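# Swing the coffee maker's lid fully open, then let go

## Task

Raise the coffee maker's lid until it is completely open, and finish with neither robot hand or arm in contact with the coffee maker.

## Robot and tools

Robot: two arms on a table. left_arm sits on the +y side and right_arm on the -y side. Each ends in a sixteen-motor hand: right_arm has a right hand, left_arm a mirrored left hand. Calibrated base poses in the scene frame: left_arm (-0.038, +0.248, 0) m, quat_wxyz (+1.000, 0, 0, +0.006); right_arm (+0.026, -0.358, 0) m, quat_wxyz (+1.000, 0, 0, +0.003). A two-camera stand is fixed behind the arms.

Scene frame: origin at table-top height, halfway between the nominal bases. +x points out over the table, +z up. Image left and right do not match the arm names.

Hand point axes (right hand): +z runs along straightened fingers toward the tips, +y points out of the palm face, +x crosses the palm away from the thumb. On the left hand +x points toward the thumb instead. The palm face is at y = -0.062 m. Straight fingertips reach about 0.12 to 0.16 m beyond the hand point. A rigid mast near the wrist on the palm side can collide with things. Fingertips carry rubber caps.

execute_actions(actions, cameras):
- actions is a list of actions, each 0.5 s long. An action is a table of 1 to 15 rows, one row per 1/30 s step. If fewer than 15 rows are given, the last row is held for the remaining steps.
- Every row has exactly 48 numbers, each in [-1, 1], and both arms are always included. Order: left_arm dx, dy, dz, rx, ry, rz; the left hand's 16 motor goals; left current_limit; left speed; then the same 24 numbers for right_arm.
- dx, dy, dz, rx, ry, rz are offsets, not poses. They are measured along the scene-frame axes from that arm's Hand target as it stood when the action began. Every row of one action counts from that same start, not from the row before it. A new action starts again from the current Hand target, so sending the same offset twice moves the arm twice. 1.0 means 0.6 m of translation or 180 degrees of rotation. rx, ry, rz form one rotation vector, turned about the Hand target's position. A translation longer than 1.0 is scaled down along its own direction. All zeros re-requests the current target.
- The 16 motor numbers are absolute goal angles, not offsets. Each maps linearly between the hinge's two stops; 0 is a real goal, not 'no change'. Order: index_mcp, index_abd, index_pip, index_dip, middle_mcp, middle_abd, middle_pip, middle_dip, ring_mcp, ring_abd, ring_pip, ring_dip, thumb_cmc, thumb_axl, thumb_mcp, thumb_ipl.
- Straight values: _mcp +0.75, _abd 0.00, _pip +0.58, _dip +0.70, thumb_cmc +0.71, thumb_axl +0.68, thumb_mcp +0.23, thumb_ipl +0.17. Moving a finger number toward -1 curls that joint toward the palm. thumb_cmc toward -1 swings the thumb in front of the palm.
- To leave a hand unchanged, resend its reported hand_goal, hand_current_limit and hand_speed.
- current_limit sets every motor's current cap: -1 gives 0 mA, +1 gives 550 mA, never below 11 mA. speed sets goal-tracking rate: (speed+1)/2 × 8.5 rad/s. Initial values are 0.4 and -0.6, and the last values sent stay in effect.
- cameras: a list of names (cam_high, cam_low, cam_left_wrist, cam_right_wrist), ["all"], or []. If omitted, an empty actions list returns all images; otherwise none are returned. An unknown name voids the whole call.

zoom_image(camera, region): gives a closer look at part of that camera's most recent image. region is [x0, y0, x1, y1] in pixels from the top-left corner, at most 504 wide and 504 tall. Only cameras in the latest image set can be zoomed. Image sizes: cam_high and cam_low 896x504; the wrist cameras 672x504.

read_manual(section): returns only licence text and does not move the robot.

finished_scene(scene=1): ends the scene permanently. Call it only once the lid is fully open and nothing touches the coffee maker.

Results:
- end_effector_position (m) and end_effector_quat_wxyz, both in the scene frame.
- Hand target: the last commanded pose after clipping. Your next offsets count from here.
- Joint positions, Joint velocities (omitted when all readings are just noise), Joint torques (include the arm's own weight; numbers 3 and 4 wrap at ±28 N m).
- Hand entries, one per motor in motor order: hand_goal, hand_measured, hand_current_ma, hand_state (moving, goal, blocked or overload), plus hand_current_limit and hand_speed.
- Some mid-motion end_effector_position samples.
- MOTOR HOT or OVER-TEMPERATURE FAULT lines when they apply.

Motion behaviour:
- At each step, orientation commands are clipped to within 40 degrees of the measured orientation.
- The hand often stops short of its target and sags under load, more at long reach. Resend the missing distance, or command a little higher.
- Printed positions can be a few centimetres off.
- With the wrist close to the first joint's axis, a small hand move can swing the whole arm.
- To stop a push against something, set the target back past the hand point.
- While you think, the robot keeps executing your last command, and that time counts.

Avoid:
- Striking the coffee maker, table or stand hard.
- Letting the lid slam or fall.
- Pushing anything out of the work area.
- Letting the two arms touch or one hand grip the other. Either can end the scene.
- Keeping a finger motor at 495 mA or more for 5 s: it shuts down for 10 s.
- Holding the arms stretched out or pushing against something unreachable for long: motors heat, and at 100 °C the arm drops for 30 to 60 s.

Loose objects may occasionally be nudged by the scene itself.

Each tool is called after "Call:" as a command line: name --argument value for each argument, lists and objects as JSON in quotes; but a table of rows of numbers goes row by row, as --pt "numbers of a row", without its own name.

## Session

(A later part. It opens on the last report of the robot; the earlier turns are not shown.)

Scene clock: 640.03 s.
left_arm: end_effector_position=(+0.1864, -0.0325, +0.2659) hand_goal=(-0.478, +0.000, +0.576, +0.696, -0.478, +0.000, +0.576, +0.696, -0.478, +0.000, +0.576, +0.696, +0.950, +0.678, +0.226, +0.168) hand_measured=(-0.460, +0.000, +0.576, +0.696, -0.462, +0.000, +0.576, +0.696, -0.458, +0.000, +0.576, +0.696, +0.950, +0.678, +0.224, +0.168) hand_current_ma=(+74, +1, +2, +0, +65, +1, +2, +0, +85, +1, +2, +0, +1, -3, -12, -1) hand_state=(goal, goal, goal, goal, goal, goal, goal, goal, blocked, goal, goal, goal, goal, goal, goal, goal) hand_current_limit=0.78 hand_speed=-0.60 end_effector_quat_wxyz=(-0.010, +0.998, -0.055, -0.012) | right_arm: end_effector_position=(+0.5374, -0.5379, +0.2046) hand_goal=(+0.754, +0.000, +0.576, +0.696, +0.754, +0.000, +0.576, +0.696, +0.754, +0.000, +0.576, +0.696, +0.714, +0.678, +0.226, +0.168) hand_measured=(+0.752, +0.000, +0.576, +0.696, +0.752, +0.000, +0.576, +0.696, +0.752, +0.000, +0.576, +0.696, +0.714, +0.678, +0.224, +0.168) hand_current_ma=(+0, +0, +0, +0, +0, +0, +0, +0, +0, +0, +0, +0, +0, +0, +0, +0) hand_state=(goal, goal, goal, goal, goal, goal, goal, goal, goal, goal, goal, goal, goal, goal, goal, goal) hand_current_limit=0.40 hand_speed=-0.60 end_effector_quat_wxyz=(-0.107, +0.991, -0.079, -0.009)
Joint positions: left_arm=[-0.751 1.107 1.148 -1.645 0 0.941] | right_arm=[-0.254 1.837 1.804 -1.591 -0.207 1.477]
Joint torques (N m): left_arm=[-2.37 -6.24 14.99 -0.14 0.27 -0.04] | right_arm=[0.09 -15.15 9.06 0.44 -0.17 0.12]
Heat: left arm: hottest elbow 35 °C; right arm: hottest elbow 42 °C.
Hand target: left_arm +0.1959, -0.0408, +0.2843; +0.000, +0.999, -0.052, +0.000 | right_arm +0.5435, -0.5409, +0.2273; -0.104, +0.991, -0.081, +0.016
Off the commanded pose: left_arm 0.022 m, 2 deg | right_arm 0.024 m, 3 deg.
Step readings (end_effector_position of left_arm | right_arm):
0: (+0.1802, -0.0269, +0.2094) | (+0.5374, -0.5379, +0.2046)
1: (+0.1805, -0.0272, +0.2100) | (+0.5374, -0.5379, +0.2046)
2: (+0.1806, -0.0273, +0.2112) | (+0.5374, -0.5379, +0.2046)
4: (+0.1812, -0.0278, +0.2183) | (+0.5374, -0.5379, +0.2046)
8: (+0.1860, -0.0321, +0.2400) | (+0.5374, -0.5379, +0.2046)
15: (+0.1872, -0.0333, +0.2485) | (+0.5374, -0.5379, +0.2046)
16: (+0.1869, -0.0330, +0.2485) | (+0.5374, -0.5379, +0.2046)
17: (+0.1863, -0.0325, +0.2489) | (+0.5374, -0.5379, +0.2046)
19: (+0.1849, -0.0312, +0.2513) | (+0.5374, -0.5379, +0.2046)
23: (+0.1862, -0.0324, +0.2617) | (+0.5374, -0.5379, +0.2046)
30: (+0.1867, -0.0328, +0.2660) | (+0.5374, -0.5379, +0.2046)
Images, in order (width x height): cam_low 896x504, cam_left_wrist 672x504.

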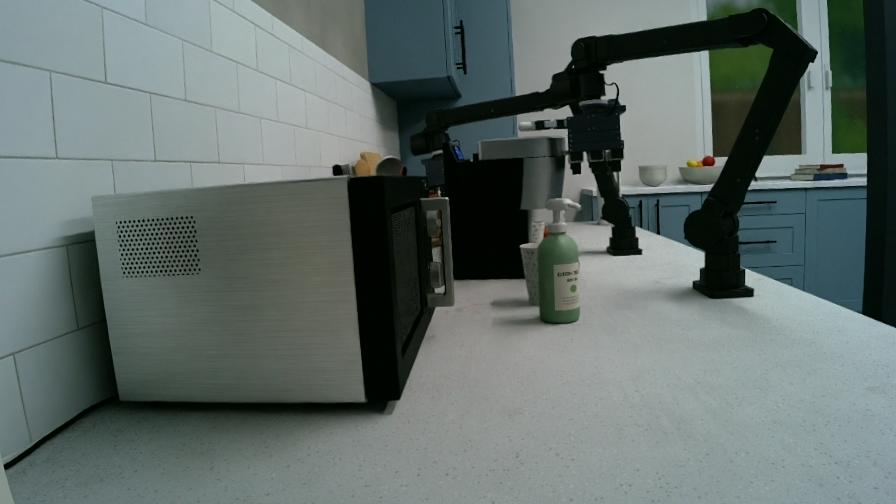

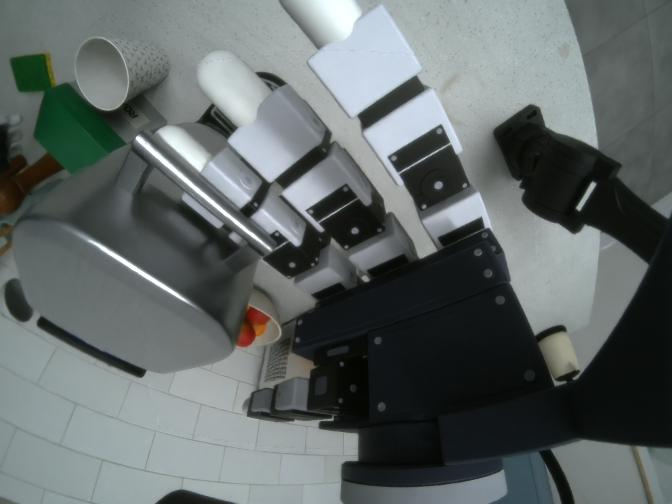

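Call:
execute_actions --actions '[[[0.0,0,0.05,0,0,0,-0.479,0,0.576,0.696,-0.479,0,0.576,0.696,-0.479,0,0.576,0.696,0.95,0.678,0.226,0.168,0.78,-0.6,0,0,0,0,0,0,0.754,0,0.576,0.696,0.754,0,0.576,0.696,0.754,0,0.576,0.696,0.714,0.678,0.226,0.168,0.4,-0.6]],[[0.005,0,0.055,0,0,0,-0.479,0,0.576,0.696,-0.479,0,0.576,0.696,-0.479,0,0.576,0.696,0.95,0.678,0.226,0.168,0.78,-0.6,0,0,0,0,0,0,0.754,0,0.576,0.696,0.754,0,0.576,0.696,0.754,0,0.576,0.696,0.714,0.678,0.226,0.168,0.4,-0.6]]]' --cameras '["cam_high","cam_low","cam_left_wrist"]'

Scene clock: 655.73 s.
left_arm: end_effector_position=(+0.1923, -0.0386, +0.3134) hand_goal=(-0.478, +0.000, +0.576, +0.696, -0.478, +0.000, +0.576, +0.696, -0.478, +0.000, +0.576, +0.696, +0.950, +0.678, +0.226, +0.168) hand_measured=(-0.460, +0.000, +0.576, +0.696, -0.462, +0.000, +0.576, +0.696, -0.458, +0.000, +0.576, +0.696, +0.950, +0.678, +0.224, +0.168) hand_current_ma=(+77, +1, +2, +0, +65, +1, +2, +0, +85, +1, +2, +0, +1, -3, -12, -1) hand_state=(goal, goal, goal, goal, goal, goal, goal, goal, blocked, goal, goal, goal, goal, goal, goal, goal) hand_current_limit=0.78 hand_speed=-0.60 end_effector_quat_wxyz=(+0.009, +0.998, -0.054, +0.006) | right_arm: end_effector_position=(+0.5374, -0.5379, +0.2046) hand_goal=(+0.754, +0.000, +0.576, +0.696, +0.754, +0.000, +0.576, +0.696, +0.754, +0.000, +0.576, +0.696, +0.714, +0.678, +0.226, +0.168) hand_measured=(+0.752, +0.000, +0.576, +0.696, +0.752, +0.000, +0.576, +0.696, +0.752, +0.000, +0.576, +0.696, +0.714, +0.678, +0.224, +0.168) hand_current_ma=(+0, +0, +0, +0, +0, +0, +0, +0, +0, +0, +0, +0, +0, +0, +0, +0) hand_state=(goal, goal, goal, goal, goal, goal, goal, goal, goal, goal, goal, goal, goal, goal, goal, goal) hand_current_limit=0.40 hand_speed=-0.60 end_effector_quat_wxyz=(-0.107, +0.991, -0.079, -0.009)
Joint positions: left_arm=[-0.75 1.105 1.262 -1.707 0.006 0.941] | right_arm=[-0.254 1.837 1.804 -1.591 -0.207 1.477]
Joint torques (N m): left_arm=[-1.44 -9 15.57 0.18 0.6 0.09] | right_arm=[0.32 -14.86 9.22 0.4 -0.19 0.11]
Heat: left arm: hottest elbow 37 °C; right arm: hottest elbow 42 °C.
Hand target: left_arm +0.1989, -0.0408, +0.3473; +0.000, +0.999, -0.052, +0.000 | right_arm +0.5435, -0.5409, +0.2273; -0.104, +0.991, -0.081, +0.016
Off the commanded pose: left_arm 0.035 m, 1 deg | right_arm 0.024 m, 3 deg.
joint sent to its limit (left arm) — joint 4 (wrist pitch), lower limit. The joint targets are off in position and orientation.
Step readings (end_effector_position of left_arm | right_arm):
0: (+0.1864, -0.0325, +0.2659) | (+0.5374, -0.5379, +0.2046)
1: (+0.1861, -0.0323, +0.2658) | (+0.5374, -0.5379, +0.2046)
2: (+0.1856, -0.0319, +0.2663) | (+0.5374, -0.5379, +0.2046)
4: (+0.1845, -0.0308, +0.2707) | (+0.5374, -0.5379, +0.2046)
8: (+0.1857, -0.0319, +0.2836) | (+0.5374, -0.5379, +0.2046)
15: (+0.1869, -0.0330, +0.2900) | (+0.5374, -0.5379, +0.2046)
16: (+0.1872, -0.0333, +0.2907) | (+0.5374, -0.5379, +0.2046)
17: (+0.1874, -0.0335, +0.2913) | (+0.5374, -0.5379, +0.2046)
19: (+0.1880, -0.0337, +0.2939) | (+0.5374, -0.5379, +0.2046)
23: (+0.1911, -0.0372, +0.3055) | (+0.5374, -0.5379, +0.2046)
30: (+0.1923, -0.0386, +0.3134) | (+0.5374, -0.5379, +0.2046)
Images, in order (width x height): cam_high 896x504, cam_low 896x504, cam_left_wrist 672x504.

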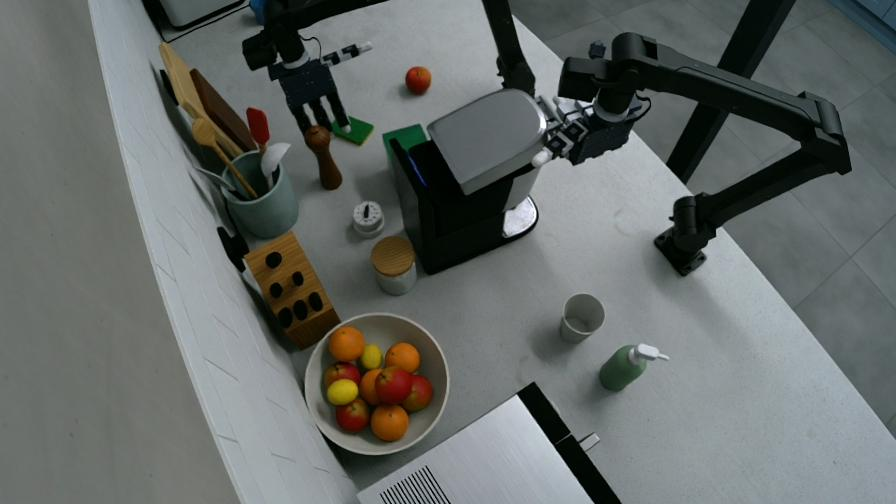

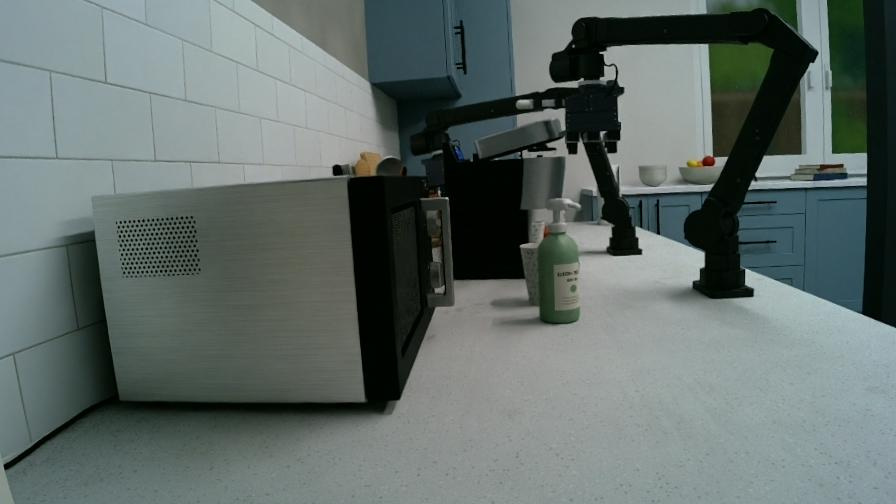

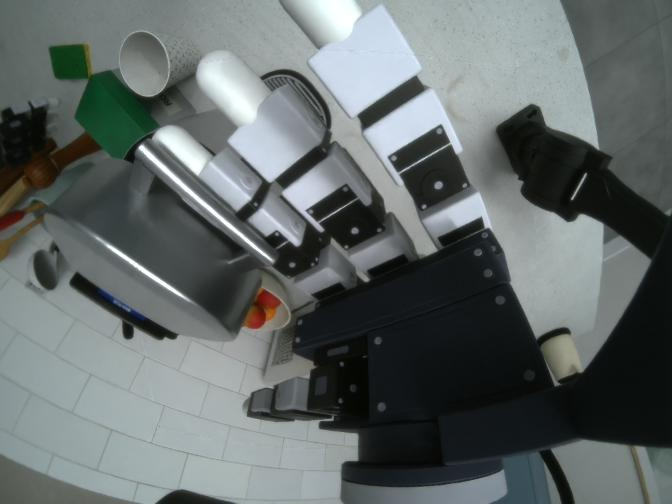

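Call:
execute_actions --actions '[[[0.0188,-0.002,0.0518,-0.0029,-0.0276,0,-0.479,0,0.576,0.696,-0.479,0,0.576,0.696,-0.479,0,0.576,0.696,0.95,0.678,0.226,0.168,0.78,-0.6,0,0,0,0,0,0,0.754,0,0.576,0.696,0.754,0,0.576,0.696,0.754,0,0.576,0.696,0.714,0.678,0.226,0.168,0.4,-0.6]],[[0.0282,-0.003,0.0508,-0.0029,-0.0276,0,-0.479,0,0.576,0.696,-0.479,0,0.576,0.696,-0.479,0,0.576,0.696,0.95,0.678,0.226,0.168,0.78,-0.6,0,0,0,0,0,0,0.754,0,0.576,0.696,0.754,0,0.576,0.696,0.754,0,0.576,0.696,0.714,0.678,0.226,0.168,0.4,-0.6]],[[0.0372,-0.0039,0.0458,-0.0035,-0.0332,0,-0.479,0,0.576,0.696,-0.479,0,0.576,0.696,-0.479,0,0.576,0.696,0.95,0.678,0.226,0.168,0.78,-0.6,0,0,0,0,0,0,0.754,0,0.576,0.696,0.754,0,0.576,0.696,0.754,0,0.576,0.696,0.714,0.678,0.226,0.168,0.4,-0.6]]]' --cameras '["cam_high","cam_low","cam_left_wrist"]'

Scene clock: 694.33 s.
left_arm: end_effector_position=(+0.2425, -0.0428, +0.4156) hand_goal=(-0.478, +0.000, +0.576, +0.696, -0.478, +0.000, +0.576, +0.696, -0.478, +0.000, +0.576, +0.696, +0.950, +0.678, +0.226, +0.168) hand_measured=(-0.460, -0.002, +0.578, +0.696, -0.462, +0.000, +0.576, +0.696, -0.458, +0.000, +0.576, +0.696, +0.950, +0.678, +0.224, +0.168) hand_current_ma=(+78, -4, +5, +0, +65, +1, +2, +0, +85, +1, +2, +0, +0, -3, -13, -1) hand_state=(goal, goal, goal, goal, goal, goal, goal, goal, blocked, goal, goal, goal, goal, goal, goal, goal) hand_current_limit=0.78 hand_speed=-0.60 end_effector_quat_wxyz=(+0.016, +0.988, -0.055, +0.144) | right_arm: end_effector_position=(+0.5374, -0.5379, +0.2046) hand_goal=(+0.754, +0.000, +0.576, +0.696, +0.754, +0.000, +0.576, +0.696, +0.754, +0.000, +0.576, +0.696, +0.714, +0.678, +0.226, +0.168) hand_measured=(+0.752, +0.000, +0.576, +0.696, +0.752, +0.000, +0.576, +0.696, +0.752, +0.000, +0.576, +0.696, +0.714, +0.678, +0.224, +0.168) hand_current_ma=(+0, +0, +0, +0, +0, +0, +0, +0, +0, +0, +0, +0, +0, +0, +0, +0) hand_state=(goal, goal, goal, goal, goal, goal, goal, goal, goal, goal, goal, goal, goal, goal, goal, goal) hand_current_limit=0.40 hand_speed=-0.60 end_effector_quat_wxyz=(-0.107, +0.991, -0.079, -0.009)
Joint positions: left_arm=[-0.737 1.131 1.517 -1.708 -0.152 0.975] | right_arm=[-0.254 1.837 1.804 -1.591 -0.207 1.477]
Joint torques (N m): left_arm=[-1.38 -6.53 14.94 0.77 0.1 0.07] | right_arm=[0.56 -15.85 8.95 0.4 -0.16 0.08]
Heat: left arm: hottest elbow 38 °C; right arm: hottest elbow 43 °C.
Hand target: left_arm +0.2494, -0.0461, +0.4363; +0.007, +0.989, -0.051, +0.139 | right_arm +0.5435, -0.5409, +0.2273; -0.104, +0.991, -0.081, +0.016
Off the commanded pose: left_arm 0.022 m, 1 deg | right_arm 0.024 m, 3 deg.
joint sent to its limit (left arm) — joint 4 (wrist pitch), lower limit. The joint targets are off in position, not in orientation.
Step readings (end_effector_position of left_arm | right_arm):
0: (+0.1923, -0.0386, +0.3134) | (+0.5374, -0.5379, +0.2046)
1: (+0.1925, -0.0384, +0.3133) | (+0.5374, -0.5379, +0.2046)
2: (+0.1928, -0.0383, +0.3144) | (+0.5374, -0.5379, +0.2046)
4: (+0.1959, -0.0372, +0.3182) | (+0.5374, -0.5379, +0.2046)
8: (+0.2024, -0.0391, +0.3359) | (+0.5374, -0.5379, +0.2046)
15: (+0.2046, -0.0403, +0.3473) | (+0.5374, -0.5379, +0.2046)
16: (+0.2049, -0.0399, +0.3472) | (+0.5374, -0.5379, +0.2046)
17: (+0.2062, -0.0393, +0.3482) | (+0.5374, -0.5379, +0.2046)
19: (+0.2100, -0.0381, +0.3537) | (+0.5374, -0.5379, +0.2046)
23: (+0.2166, -0.0401, +0.3746) | (+0.5374, -0.5379, +0.2046)
30: (+0.2189, -0.0416, +0.3860) | (+0.5374, -0.5379, +0.2046)
31: (+0.2192, -0.0415, +0.3866) | (+0.5374, -0.5379, +0.2046)
32: (+0.2204, -0.0412, +0.3873) | (+0.5374, -0.5379, +0.2046)
34: (+0.2258, -0.0414, +0.3931) | (+0.5374, -0.5379, +0.2046)
38: (+0.2378, -0.0423, +0.4092) | (+0.5374, -0.5379, +0.2046)
45: (+0.2414, -0.0416, +0.4180) | (+0.5374, -0.5379, +0.2046)
Images, in order (width x height): cam_high 896x504, cam_low 896x504, cam_left_wrist 672x504.

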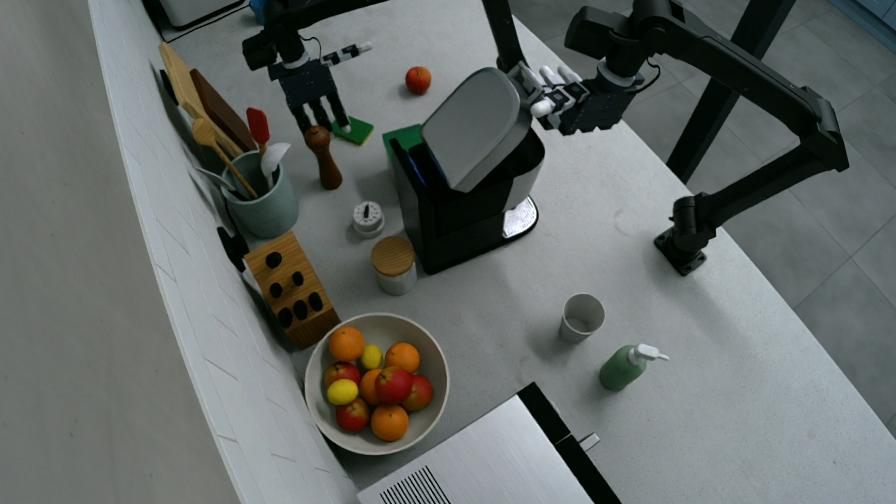

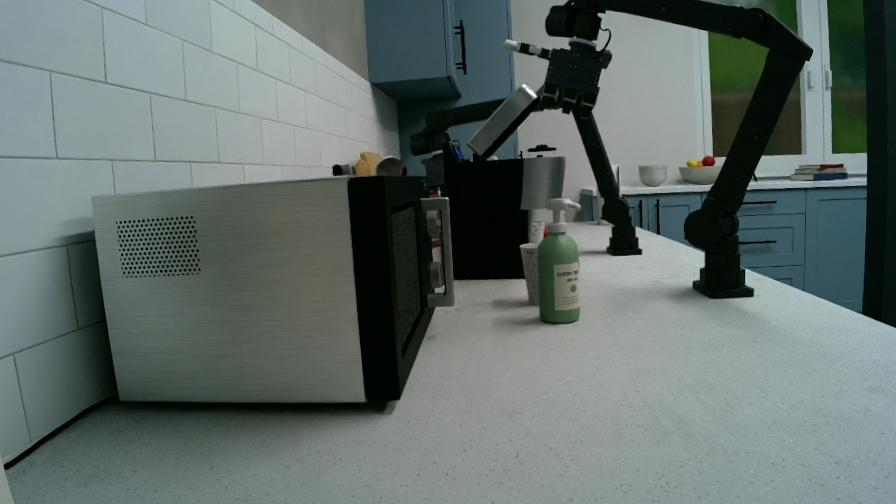

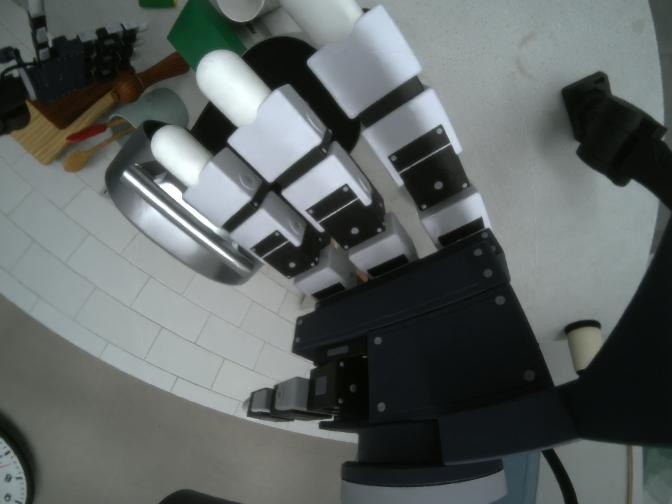

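Call:
execute_actions --actions '[[[0.05,-0.005,0.0267,-0.0035,-0.0332,0,-0.479,0,0.576,0.696,-0.479,0,0.576,0.696,-0.479,0,0.576,0.696,0.95,0.678,0.226,0.168,0.78,-0.6,0,0,0,0,0,0,0.754,0,0.576,0.696,0.754,0,0.576,0.696,0.754,0,0.576,0.696,0.714,0.678,0.226,0.168,0.4,-0.6]],[[0.0502,-0.005,0.028,-0.0035,-0.0332,0,-0.479,0,0.576,0.696,-0.479,0,0.576,0.696,-0.479,0,0.576,0.696,0.95,0.678,0.226,0.168,0.78,-0.6,0,0,0,0,0,0,0.754,0,0.576,0.696,0.754,0,0.576,0.696,0.754,0,0.576,0.696,0.714,0.678,0.226,0.168,0.4,-0.6]]]' --cameras '["cam_high","cam_low","cam_left_wrist"]'

Scene clock: 711.10 s.
left_arm: end_effector_position=(+0.2984, -0.0452, +0.4447) hand_goal=(-0.478, +0.000, +0.576, +0.696, -0.478, +0.000, +0.576, +0.696, -0.478, +0.000, +0.576, +0.696, +0.950, +0.678, +0.226, +0.168) hand_measured=(-0.460, -0.002, +0.578, +0.696, -0.462, +0.000, +0.576, +0.696, -0.458, +0.000, +0.576, +0.696, +0.950, +0.678, +0.224, +0.168) hand_current_ma=(+78, -4, +5, +0, +65, +1, +2, +0, +84, +1, +2, +0, +0, -3, -13, -1) hand_state=(goal, goal, goal, goal, goal, goal, goal, goal, goal, goal, goal, goal, goal, goal, goal, goal) hand_current_limit=0.78 hand_speed=-0.60 end_effector_quat_wxyz=(-0.002, +0.975, -0.052, +0.215) | right_arm: end_effector_position=(+0.5374, -0.5379, +0.2046) hand_goal=(+0.754, +0.000, +0.576, +0.696, +0.754, +0.000, +0.576, +0.696, +0.754, +0.000, +0.576, +0.696, +0.714, +0.678, +0.226, +0.168) hand_measured=(+0.752, +0.000, +0.576, +0.696, +0.752, +0.000, +0.576, +0.696, +0.752, +0.000, +0.576, +0.696, +0.714, +0.678, +0.224, +0.168) hand_current_ma=(+0, +0, +0, +0, +0, +0, +0, +0, +0, +0, +0, +0, +0, +0, +0, +0) hand_state=(goal, goal, goal, goal, goal, goal, goal, goal, goal, goal, goal, goal, goal, goal, goal, goal) hand_current_limit=0.40 hand_speed=-0.60 end_effector_quat_wxyz=(-0.107, +0.991, -0.079, -0.009)
Joint positions: left_arm=[-0.688 1.203 1.624 -1.635 -0.251 1.047] | right_arm=[-0.254 1.837 1.804 -1.591 -0.207 1.477]
Joint torques (N m): left_arm=[-1.49 -7.71 15.09 2.02 0.06 0.04] | right_arm=[0.67 -14.86 9.16 0.34 -0.17 0.08]
Heat: left arm: hottest elbow 40 °C; right arm: hottest elbow 43 °C.
Hand target: left_arm +0.3095, -0.0521, +0.4691; +0.012, +0.969, -0.050, +0.241 | right_arm +0.5435, -0.5409, +0.2273; -0.104, +0.991, -0.081, +0.016
Off the commanded pose: left_arm 0.028 m, 4 deg | right_arm 0.024 m, 3 deg.
Step readings (end_effector_position of left_arm | right_arm):
0: (+0.2425, -0.0428, +0.4156) | (+0.5374, -0.5379, +0.2046)
1: (+0.2427, -0.0426, +0.4155) | (+0.5374, -0.5379, +0.2046)
2: (+0.2429, -0.0431, +0.4163) | (+0.5374, -0.5379, +0.2046)
4: (+0.2496, -0.0432, +0.4204) | (+0.5374, -0.5379, +0.2046)
8: (+0.2647, -0.0444, +0.4288) | (+0.5374, -0.5379, +0.2046)
15: (+0.2723, -0.0423, +0.4287) | (+0.5374, -0.5379, +0.2046)
16: (+0.2722, -0.0424, +0.4294) | (+0.5374, -0.5379, +0.2046)
17: (+0.2725, -0.0426, +0.4302) | (+0.5374, -0.5379, +0.2046)
19: (+0.2783, -0.0443, +0.4340) | (+0.5374, -0.5379, +0.2046)
23: (+0.2906, -0.0464, +0.4442) | (+0.5374, -0.5379, +0.2046)
30: (+0.2993, -0.0439, +0.4456) | (+0.5374, -0.5379, +0.2046)
Images, in order (width x height): cam_high 896x504, cam_low 896x504, cam_left_wrist 672x504.

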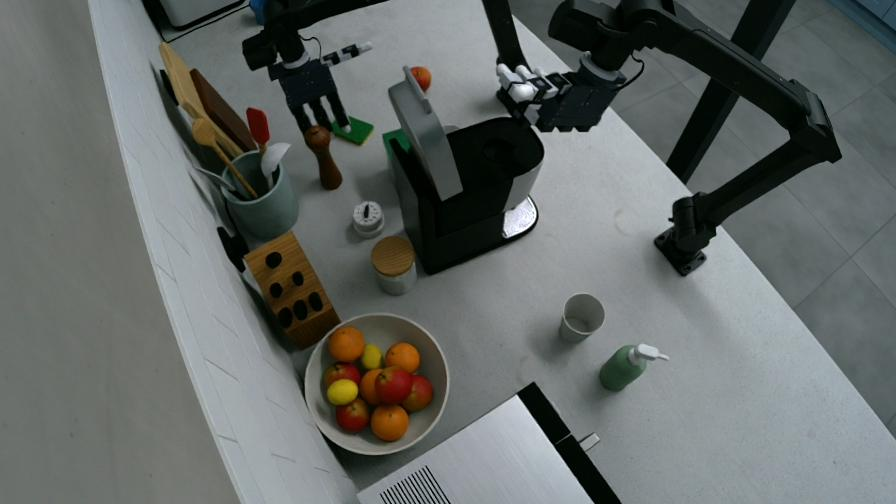

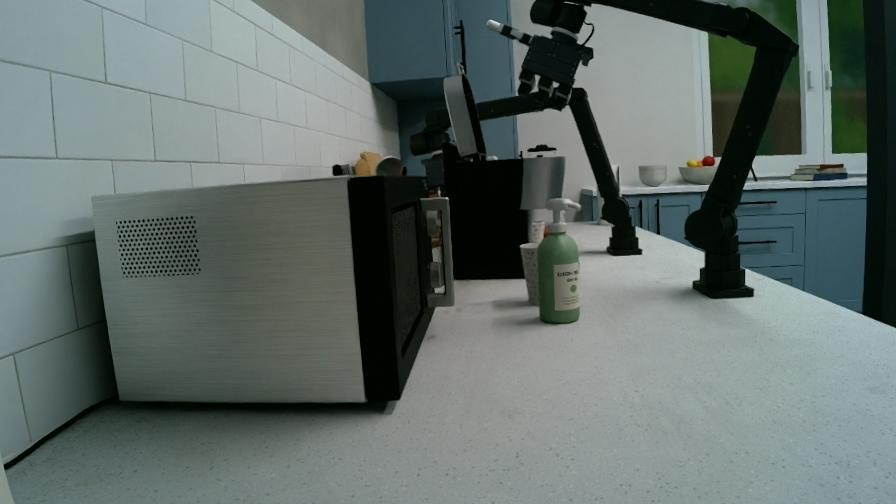

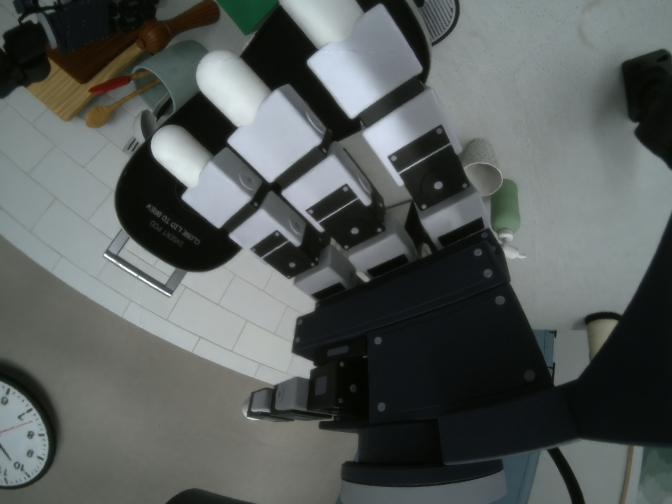

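Call:
execute_actions --actions '[]' --cameras '["cam_high","cam_low","cam_left_wrist"]'

Call:
zoom_image --camera "cam_low" --region '[400, 40, 620, 240]'

Call:
zoom_image --camera "cam_high" --region '[340, 40, 580, 280]'

Scene clock: 716.43 s.
left_arm: end_effector_position=(+0.2984, -0.0452, +0.4447) hand_goal=(-0.478, +0.000, +0.576, +0.696, -0.478, +0.000, +0.576, +0.696, -0.478, +0.000, +0.576, +0.696, +0.950, +0.678, +0.226, +0.168) hand_measured=(-0.460, -0.002, +0.578, +0.696, -0.462, +0.000, +0.576, +0.696, -0.458, +0.000, +0.576, +0.696, +0.950, +0.678, +0.224, +0.168) hand_current_ma=(+78, -4, +5, +0, +65, +1, +2, +0, +84, +1, +2, +0, +0, -3, -13, -1) hand_state=(goal, goal, goal, goal, goal, goal, goal, goal, goal, goal, goal, goal, goal, goal, goal, goal) hand_current_limit=0.78 hand_speed=-0.60 end_effector_quat_wxyz=(-0.002, +0.975, -0.052, +0.215) | right_arm: end_effector_position=(+0.5374, -0.5379, +0.2046) hand_goal=(+0.754, +0.000, +0.576, +0.696, +0.754, +0.000, +0.576, +0.696, +0.754, +0.000, +0.576, +0.696, +0.714, +0.678, +0.226, +0.168) hand_measured=(+0.752, +0.000, +0.576, +0.696, +0.752, +0.000, +0.576, +0.696, +0.752, +0.000, +0.576, +0.696, +0.714, +0.678, +0.224, +0.168) hand_current_ma=(+0, +0, +0, +0, +0, +0, +0, +0, +0, +0, +0, +0, +0, +0, +0, +0) hand_state=(goal, goal, goal, goal, goal, goal, goal, goal, goal, goal, goal, goal, goal, goal, goal, goal) hand_current_limit=0.40 hand_speed=-0.60 end_effector_quat_wxyz=(-0.107, +0.991, -0.079, -0.009)
Joint positions: left_arm=[-0.688 1.203 1.624 -1.635 -0.251 1.047] | right_arm=[-0.254 1.837 1.804 -1.591 -0.207 1.477]
Joint velocities: within noise
Joint torques (N m): left_arm=[-1.55 -7.71 15.09 2.02 0.06 0.03] | right_arm=[0.38 -14.74 9.2 0.34 -0.18 0.08]
Heat: left arm: hottest elbow 40 °C; right arm: hottest elbow 43 °C.
Hand target: left_arm +0.3095, -0.0521, +0.4691; +0.012, +0.969, -0.050, +0.241 | right_arm +0.5435, -0.5409, +0.2273; -0.104, +0.991, -0.081, +0.016
Off the commanded pose: left_arm 0.028 m, 4 deg | right_arm 0.024 m, 3 deg.
Images, in order (width x height): cam_high 896x504, cam_low 896x504, cam_left_wrist 672x504.

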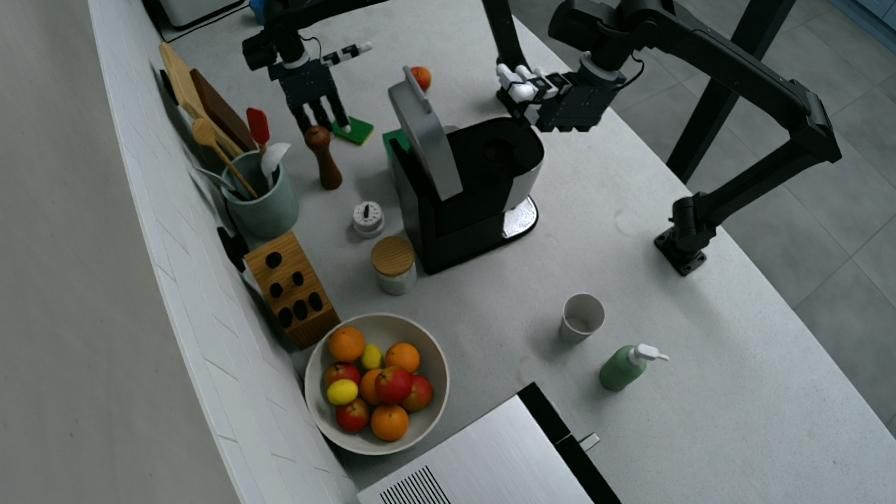

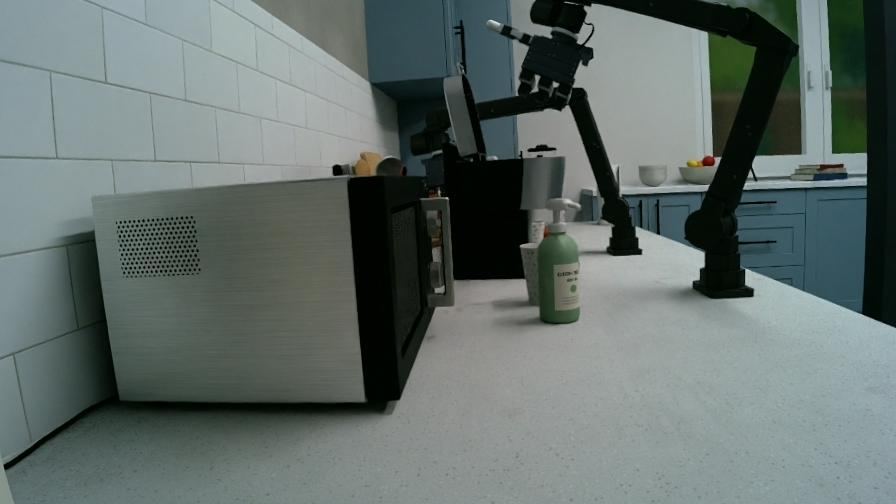

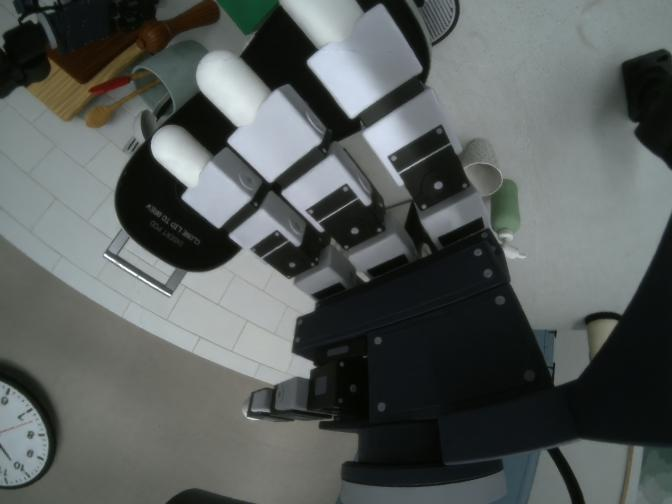

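Scaled by 2.291 from the camera's 896x504 image, which has a finer 1280x720 frame.

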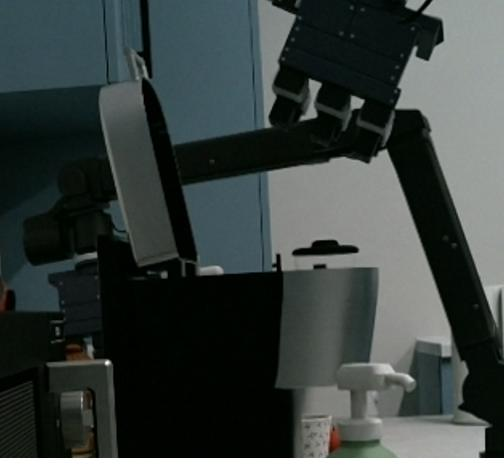

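Scaled by 2.100 from the camera's 896x504 image, which has a finer 1280x720 frame.

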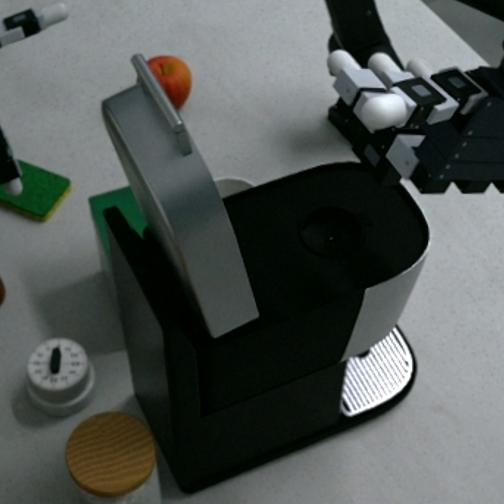

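Call:
execute_actions --actions '[[[0.0833,0.0167,-0.015,-0.0047,-0.0442,0,-0.479,0,0.576,0.696,-0.479,0,0.576,0.696,-0.479,0,0.576,0.696,0.95,0.678,0.226,0.168,0.4,-0.6,0,0,0,0,0,0,0.754,0,0.576,0.696,0.754,0,0.576,0.696,0.754,0,0.576,0.696,0.714,0.678,0.226,0.168,0.4,-0.6]],[[0.0833,0.0167,-0.015,-0.0047,-0.0442,0,-0.479,0,0.576,0.696,-0.479,0,0.576,0.696,-0.479,0,0.576,0.696,0.95,0.678,0.226,0.168,0.4,-0.6,0,0,0,0,0,0,0.754,0,0.576,0.696,0.754,0,0.576,0.696,0.754,0,0.576,0.696,0.714,0.678,0.226,0.168,0.4,-0.6]]]' --cameras '["cam_high","cam_low","cam_left_wrist"]'

Scene clock: 740.13 s.
left_arm: end_effector_position=(+0.4031, -0.0286, +0.4468) hand_goal=(-0.478, +0.000, +0.576, +0.696, -0.478, +0.000, +0.576, +0.696, -0.478, +0.000, +0.576, +0.696, +0.950, +0.678, +0.226, +0.168) hand_measured=(-0.464, -0.002, +0.578, +0.696, -0.466, +0.000, +0.576, +0.696, -0.462, +0.000, +0.576, +0.696, +0.950, +0.678, +0.224, +0.168) hand_current_ma=(+61, -4, +5, +0, +52, -1, +3, +0, +67, -1, +3, +0, +2, -3, -13, -1) hand_state=(goal, goal, goal, goal, goal, goal, goal, goal, goal, goal, goal, goal, goal, goal, goal, goal) hand_current_limit=0.40 hand_speed=-0.60 end_effector_quat_wxyz=(+0.017, +0.931, -0.046, +0.363) | right_arm: end_effector_position=(+0.5374, -0.5379, +0.2046) hand_goal=(+0.754, +0.000, +0.576, +0.696, +0.754, +0.000, +0.576, +0.696, +0.754, +0.000, +0.576, +0.696, +0.714, +0.678, +0.226, +0.168) hand_measured=(+0.752, +0.000, +0.576, +0.696, +0.752, +0.000, +0.576, +0.696, +0.752, +0.000, +0.576, +0.696, +0.714, +0.678, +0.224, +0.168) hand_current_ma=(+0, +0, +0, +0, +0, +0, +0, +0, +0, +0, +0, +0, +0, +0, +0, +0) hand_state=(goal, goal, goal, goal, goal, goal, goal, goal, goal, goal, goal, goal, goal, goal, goal, goal) hand_current_limit=0.40 hand_speed=-0.60 end_effector_quat_wxyz=(-0.107, +0.991, -0.079, -0.009)
Joint positions: left_arm=[-0.526 1.203 1.489 -1.157 -0.278 1.257] | right_arm=[-0.254 1.837 1.804 -1.591 -0.207 1.477]
Joint torques (N m): left_arm=[-1.96 -9.35 11.81 2.77 0.25 0] | right_arm=[-0.09 -14.8 8.99 0.53 -0.21 0.12]
Heat: left arm: hottest elbow 41 °C; right arm: hottest elbow 43 °C.
Hand target: left_arm +0.4095, -0.0321, +0.4511; +0.020, +0.926, -0.048, +0.374 | right_arm +0.5435, -0.5409, +0.2273; -0.104, +0.991, -0.081, +0.016
Off the commanded pose: left_arm 0.008 m, 1 deg | right_arm 0.024 m, 3 deg.
Step readings (end_effector_position of left_arm | right_arm):
0: (+0.2984, -0.0452, +0.4447) | (+0.5374, -0.5379, +0.2046)
1: (+0.2990, -0.0454, +0.4451) | (+0.5374, -0.5379, +0.2046)
2: (+0.3018, -0.0461, +0.4468) | (+0.5374, -0.5379, +0.2046)
4: (+0.3163, -0.0482, +0.4549) | (+0.5374, -0.5379, +0.2046)
8: (+0.3453, -0.0390, +0.4610) | (+0.5374, -0.5379, +0.2046)
15: (+0.3551, -0.0359, +0.4539) | (+0.5374, -0.5379, +0.2046)
16: (+0.3551, -0.0370, +0.4537) | (+0.5374, -0.5379, +0.2046)
17: (+0.3576, -0.0389, +0.4536) | (+0.5374, -0.5379, +0.2046)
19: (+0.3693, -0.0412, +0.4545) | (+0.5374, -0.5379, +0.2046)
23: (+0.3922, -0.0316, +0.4478) | (+0.5374, -0.5379, +0.2046)
30: (+0.4046, -0.0247, +0.4459) | (+0.5374, -0.5379, +0.2046)
Images, in order (width x height): cam_high 896x504, cam_low 896x504, cam_left_wrist 672x504.

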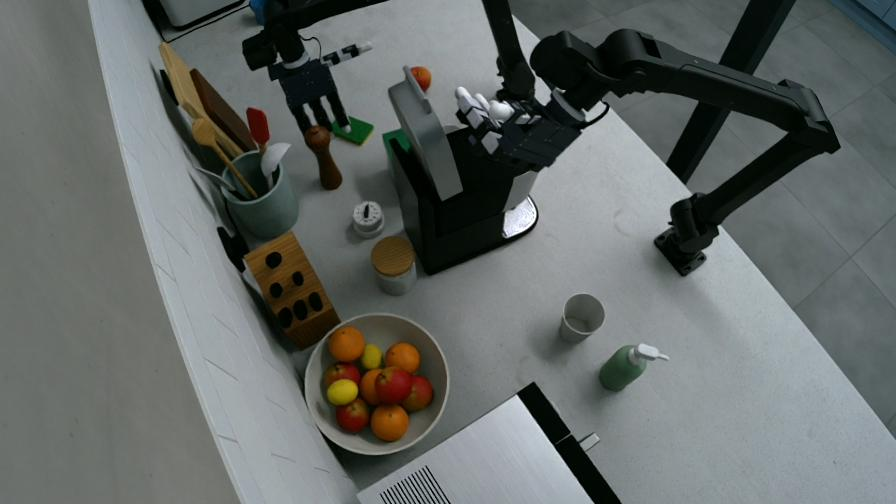

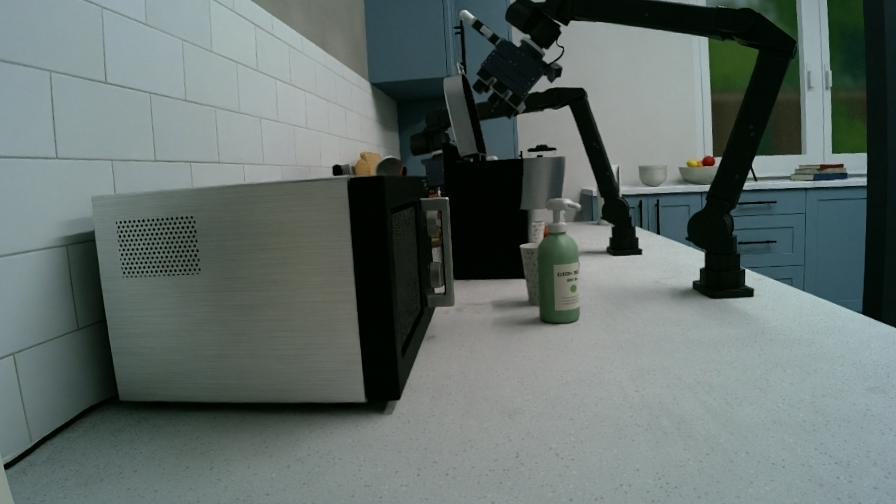

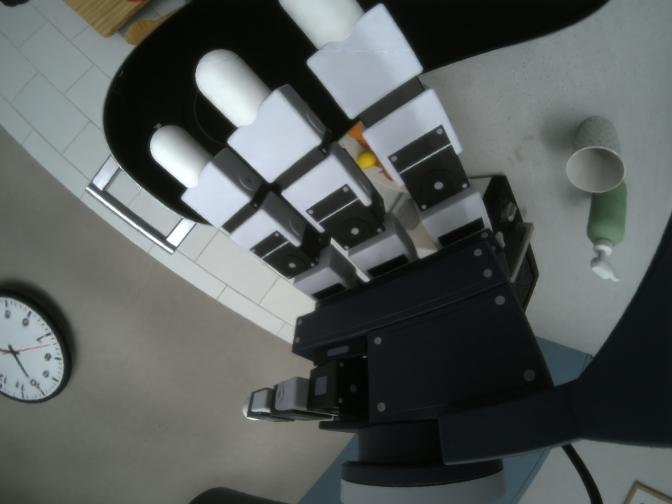

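Call:
execute_actions --actions '[[[0.05,0,0,0,0,0,-0.479,0,0.576,0.696,-0.479,0,0.576,0.696,-0.479,0,0.576,0.696,0.95,0.678,0.226,0.168,0.4,-0.6,0,0,0,0,0,0,0.754,0,0.576,0.696,0.754,0,0.576,0.696,0.754,0,0.576,0.696,0.714,0.678,0.226,0.168,0.4,-0.6]],[[0.04,0,0,0,0,0,-0.479,0,0.576,0.696,-0.479,0,0.576,0.696,-0.479,0,0.576,0.696,0.95,0.678,0.226,0.168,0.4,-0.6,0,0,0,0,0,0,0.754,0,0.576,0.696,0.754,0,0.576,0.696,0.754,0,0.576,0.696,0.714,0.678,0.226,0.168,0.4,-0.6]]]' --cameras '["cam_high","cam_low","cam_left_wrist"]'

Call:
zoom_image --camera "cam_low" --region '[400, 0, 620, 200]'

Call:
zoom_image --camera "cam_high" --region '[340, 40, 580, 280]'

Scene clock: 749.03 s.
left_arm: end_effector_position=(+0.4361, -0.0337, +0.4249) hand_goal=(-0.478, +0.000, +0.576, +0.696, -0.478, +0.000, +0.576, +0.696, -0.478, +0.000, +0.576, +0.696, +0.950, +0.678, +0.226, +0.168) hand_measured=(-0.494, -0.002, +0.578, +0.696, -0.466, +0.000, +0.576, +0.696, -0.462, +0.000, +0.576, +0.696, +0.950, +0.678, +0.224, +0.168) hand_current_ma=(-68, -4, +5, +0, +48, -1, +3, +0, +62, -1, +3, +0, +2, -3, -13, -1) hand_state=(goal, goal, goal, goal, goal, goal, goal, goal, goal, goal, goal, goal, goal, goal, goal, goal) hand_current_limit=0.40 hand_speed=-0.60 end_effector_quat_wxyz=(+0.014, +0.937, -0.066, +0.344) | right_arm: end_effector_position=(+0.5374, -0.5379, +0.2046) hand_goal=(+0.754, +0.000, +0.576, +0.696, +0.754, +0.000, +0.576, +0.696, +0.754, +0.000, +0.576, +0.696, +0.714, +0.678, +0.226, +0.168) hand_measured=(+0.752, +0.000, +0.576, +0.696, +0.752, +0.000, +0.576, +0.696, +0.752, +0.000, +0.576, +0.696, +0.714, +0.678, +0.224, +0.168) hand_current_ma=(+0, +0, +0, +0, +0, +0, +0, +0, +0, +0, +0, +0, +0, +0, +0, +0) hand_state=(goal, goal, goal, goal, goal, goal, goal, goal, goal, goal, goal, goal, goal, goal, goal, goal) hand_current_limit=0.40 hand_speed=-0.60 end_effector_quat_wxyz=(-0.107, +0.991, -0.079, -0.009)
Joint positions: left_arm=[-0.483 1.294 1.529 -1.136 -0.229 1.32] | right_arm=[-0.254 1.837 1.804 -1.591 -0.207 1.477]
Joint torques (N m): left_arm=[-0.67 -8.94 16.98 3.12 0.04 -0.13] | right_arm=[0.09 -14.62 9.17 0.28 -0.15 0.1]
Heat: left arm: hottest elbow 40 °C; right arm: hottest elbow 43 °C.
Hand target: left_arm +0.4635, -0.0321, +0.4511; +0.020, +0.926, -0.048, +0.374 | right_arm +0.5435, -0.5409, +0.2273; -0.104, +0.991, -0.081, +0.016
Off the commanded pose: left_arm 0.038 m, 4 deg | right_arm 0.024 m, 3 deg.
Step readings (end_effector_position of left_arm | right_arm):
0: (+0.4031, -0.0286, +0.4468) | (+0.5374, -0.5379, +0.2046)
1: (+0.4030, -0.0286, +0.4467) | (+0.5374, -0.5379, +0.2046)
2: (+0.4034, -0.0296, +0.4466) | (+0.5374, -0.5379, +0.2046)
4: (+0.4052, -0.0320, +0.4450) | (+0.5374, -0.5379, +0.2046)
8: (+0.4189, -0.0303, +0.4311) | (+0.5374, -0.5379, +0.2046)
15: (+0.4237, -0.0317, +0.4218) | (+0.5374, -0.5379, +0.2046)
16: (+0.4231, -0.0327, +0.4219) | (+0.5374, -0.5379, +0.2046)
17: (+0.4236, -0.0328, +0.4219) | (+0.5374, -0.5379, +0.2046)
19: (+0.4252, -0.0328, +0.4227) | (+0.5374, -0.5379, +0.2046)
23: (+0.4322, -0.0329, +0.4249) | (+0.5374, -0.5379, +0.2046)
30: (+0.4362, -0.0337, +0.4250) | (+0.5374, -0.5379, +0.2046)
Images, in order (width x height): cam_high 896x504, cam_low 896x504, cam_left_wrist 672x504.

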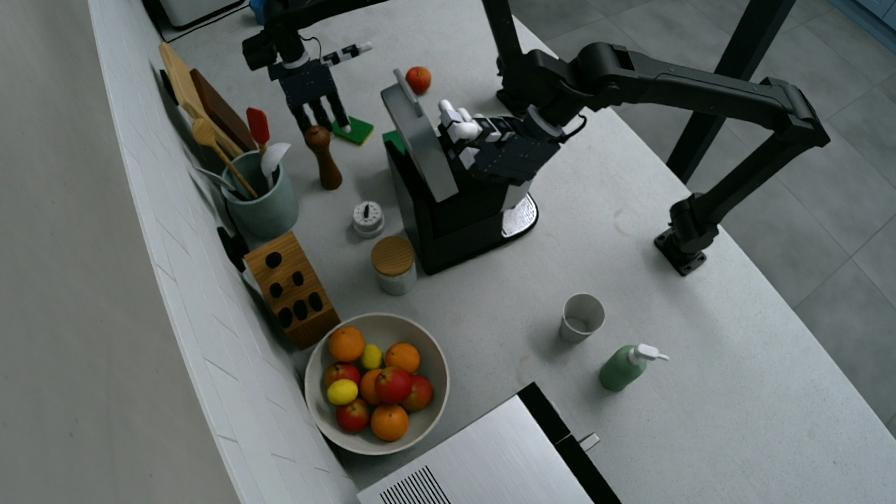

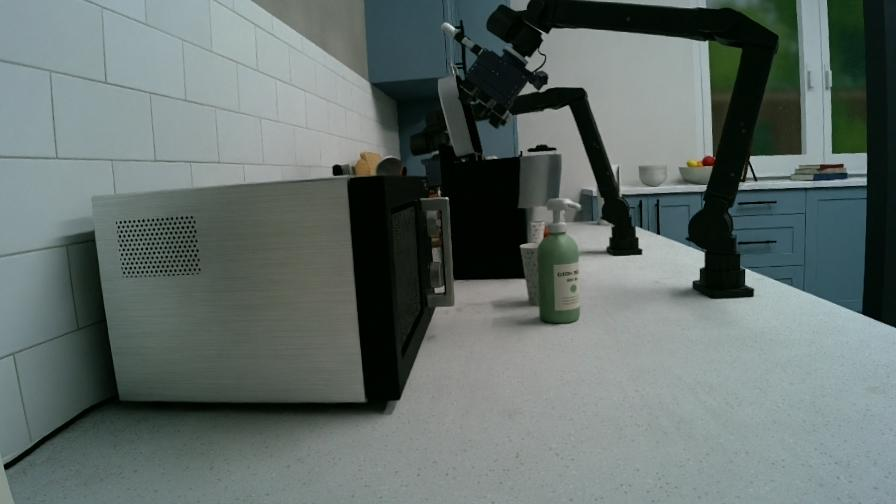

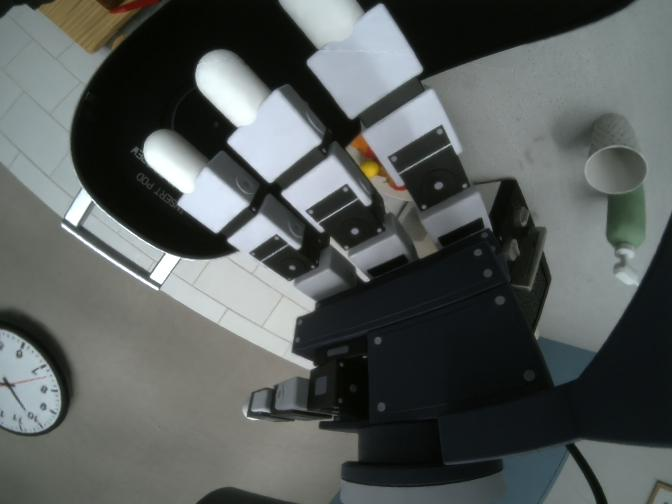

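Scaled by 2.291 from the camera's 896x504 image, which has a finer 1280x720 frame.

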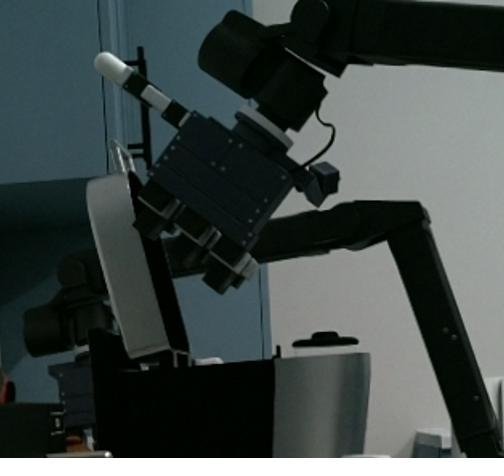

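Scaled by 2.100 from the camera's 896x504 image, which has a finer 1280x720 frame.

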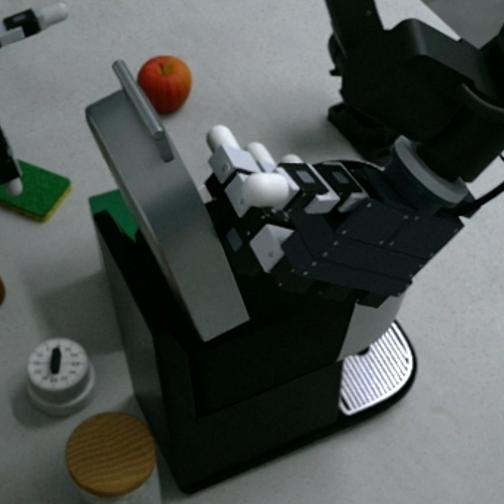

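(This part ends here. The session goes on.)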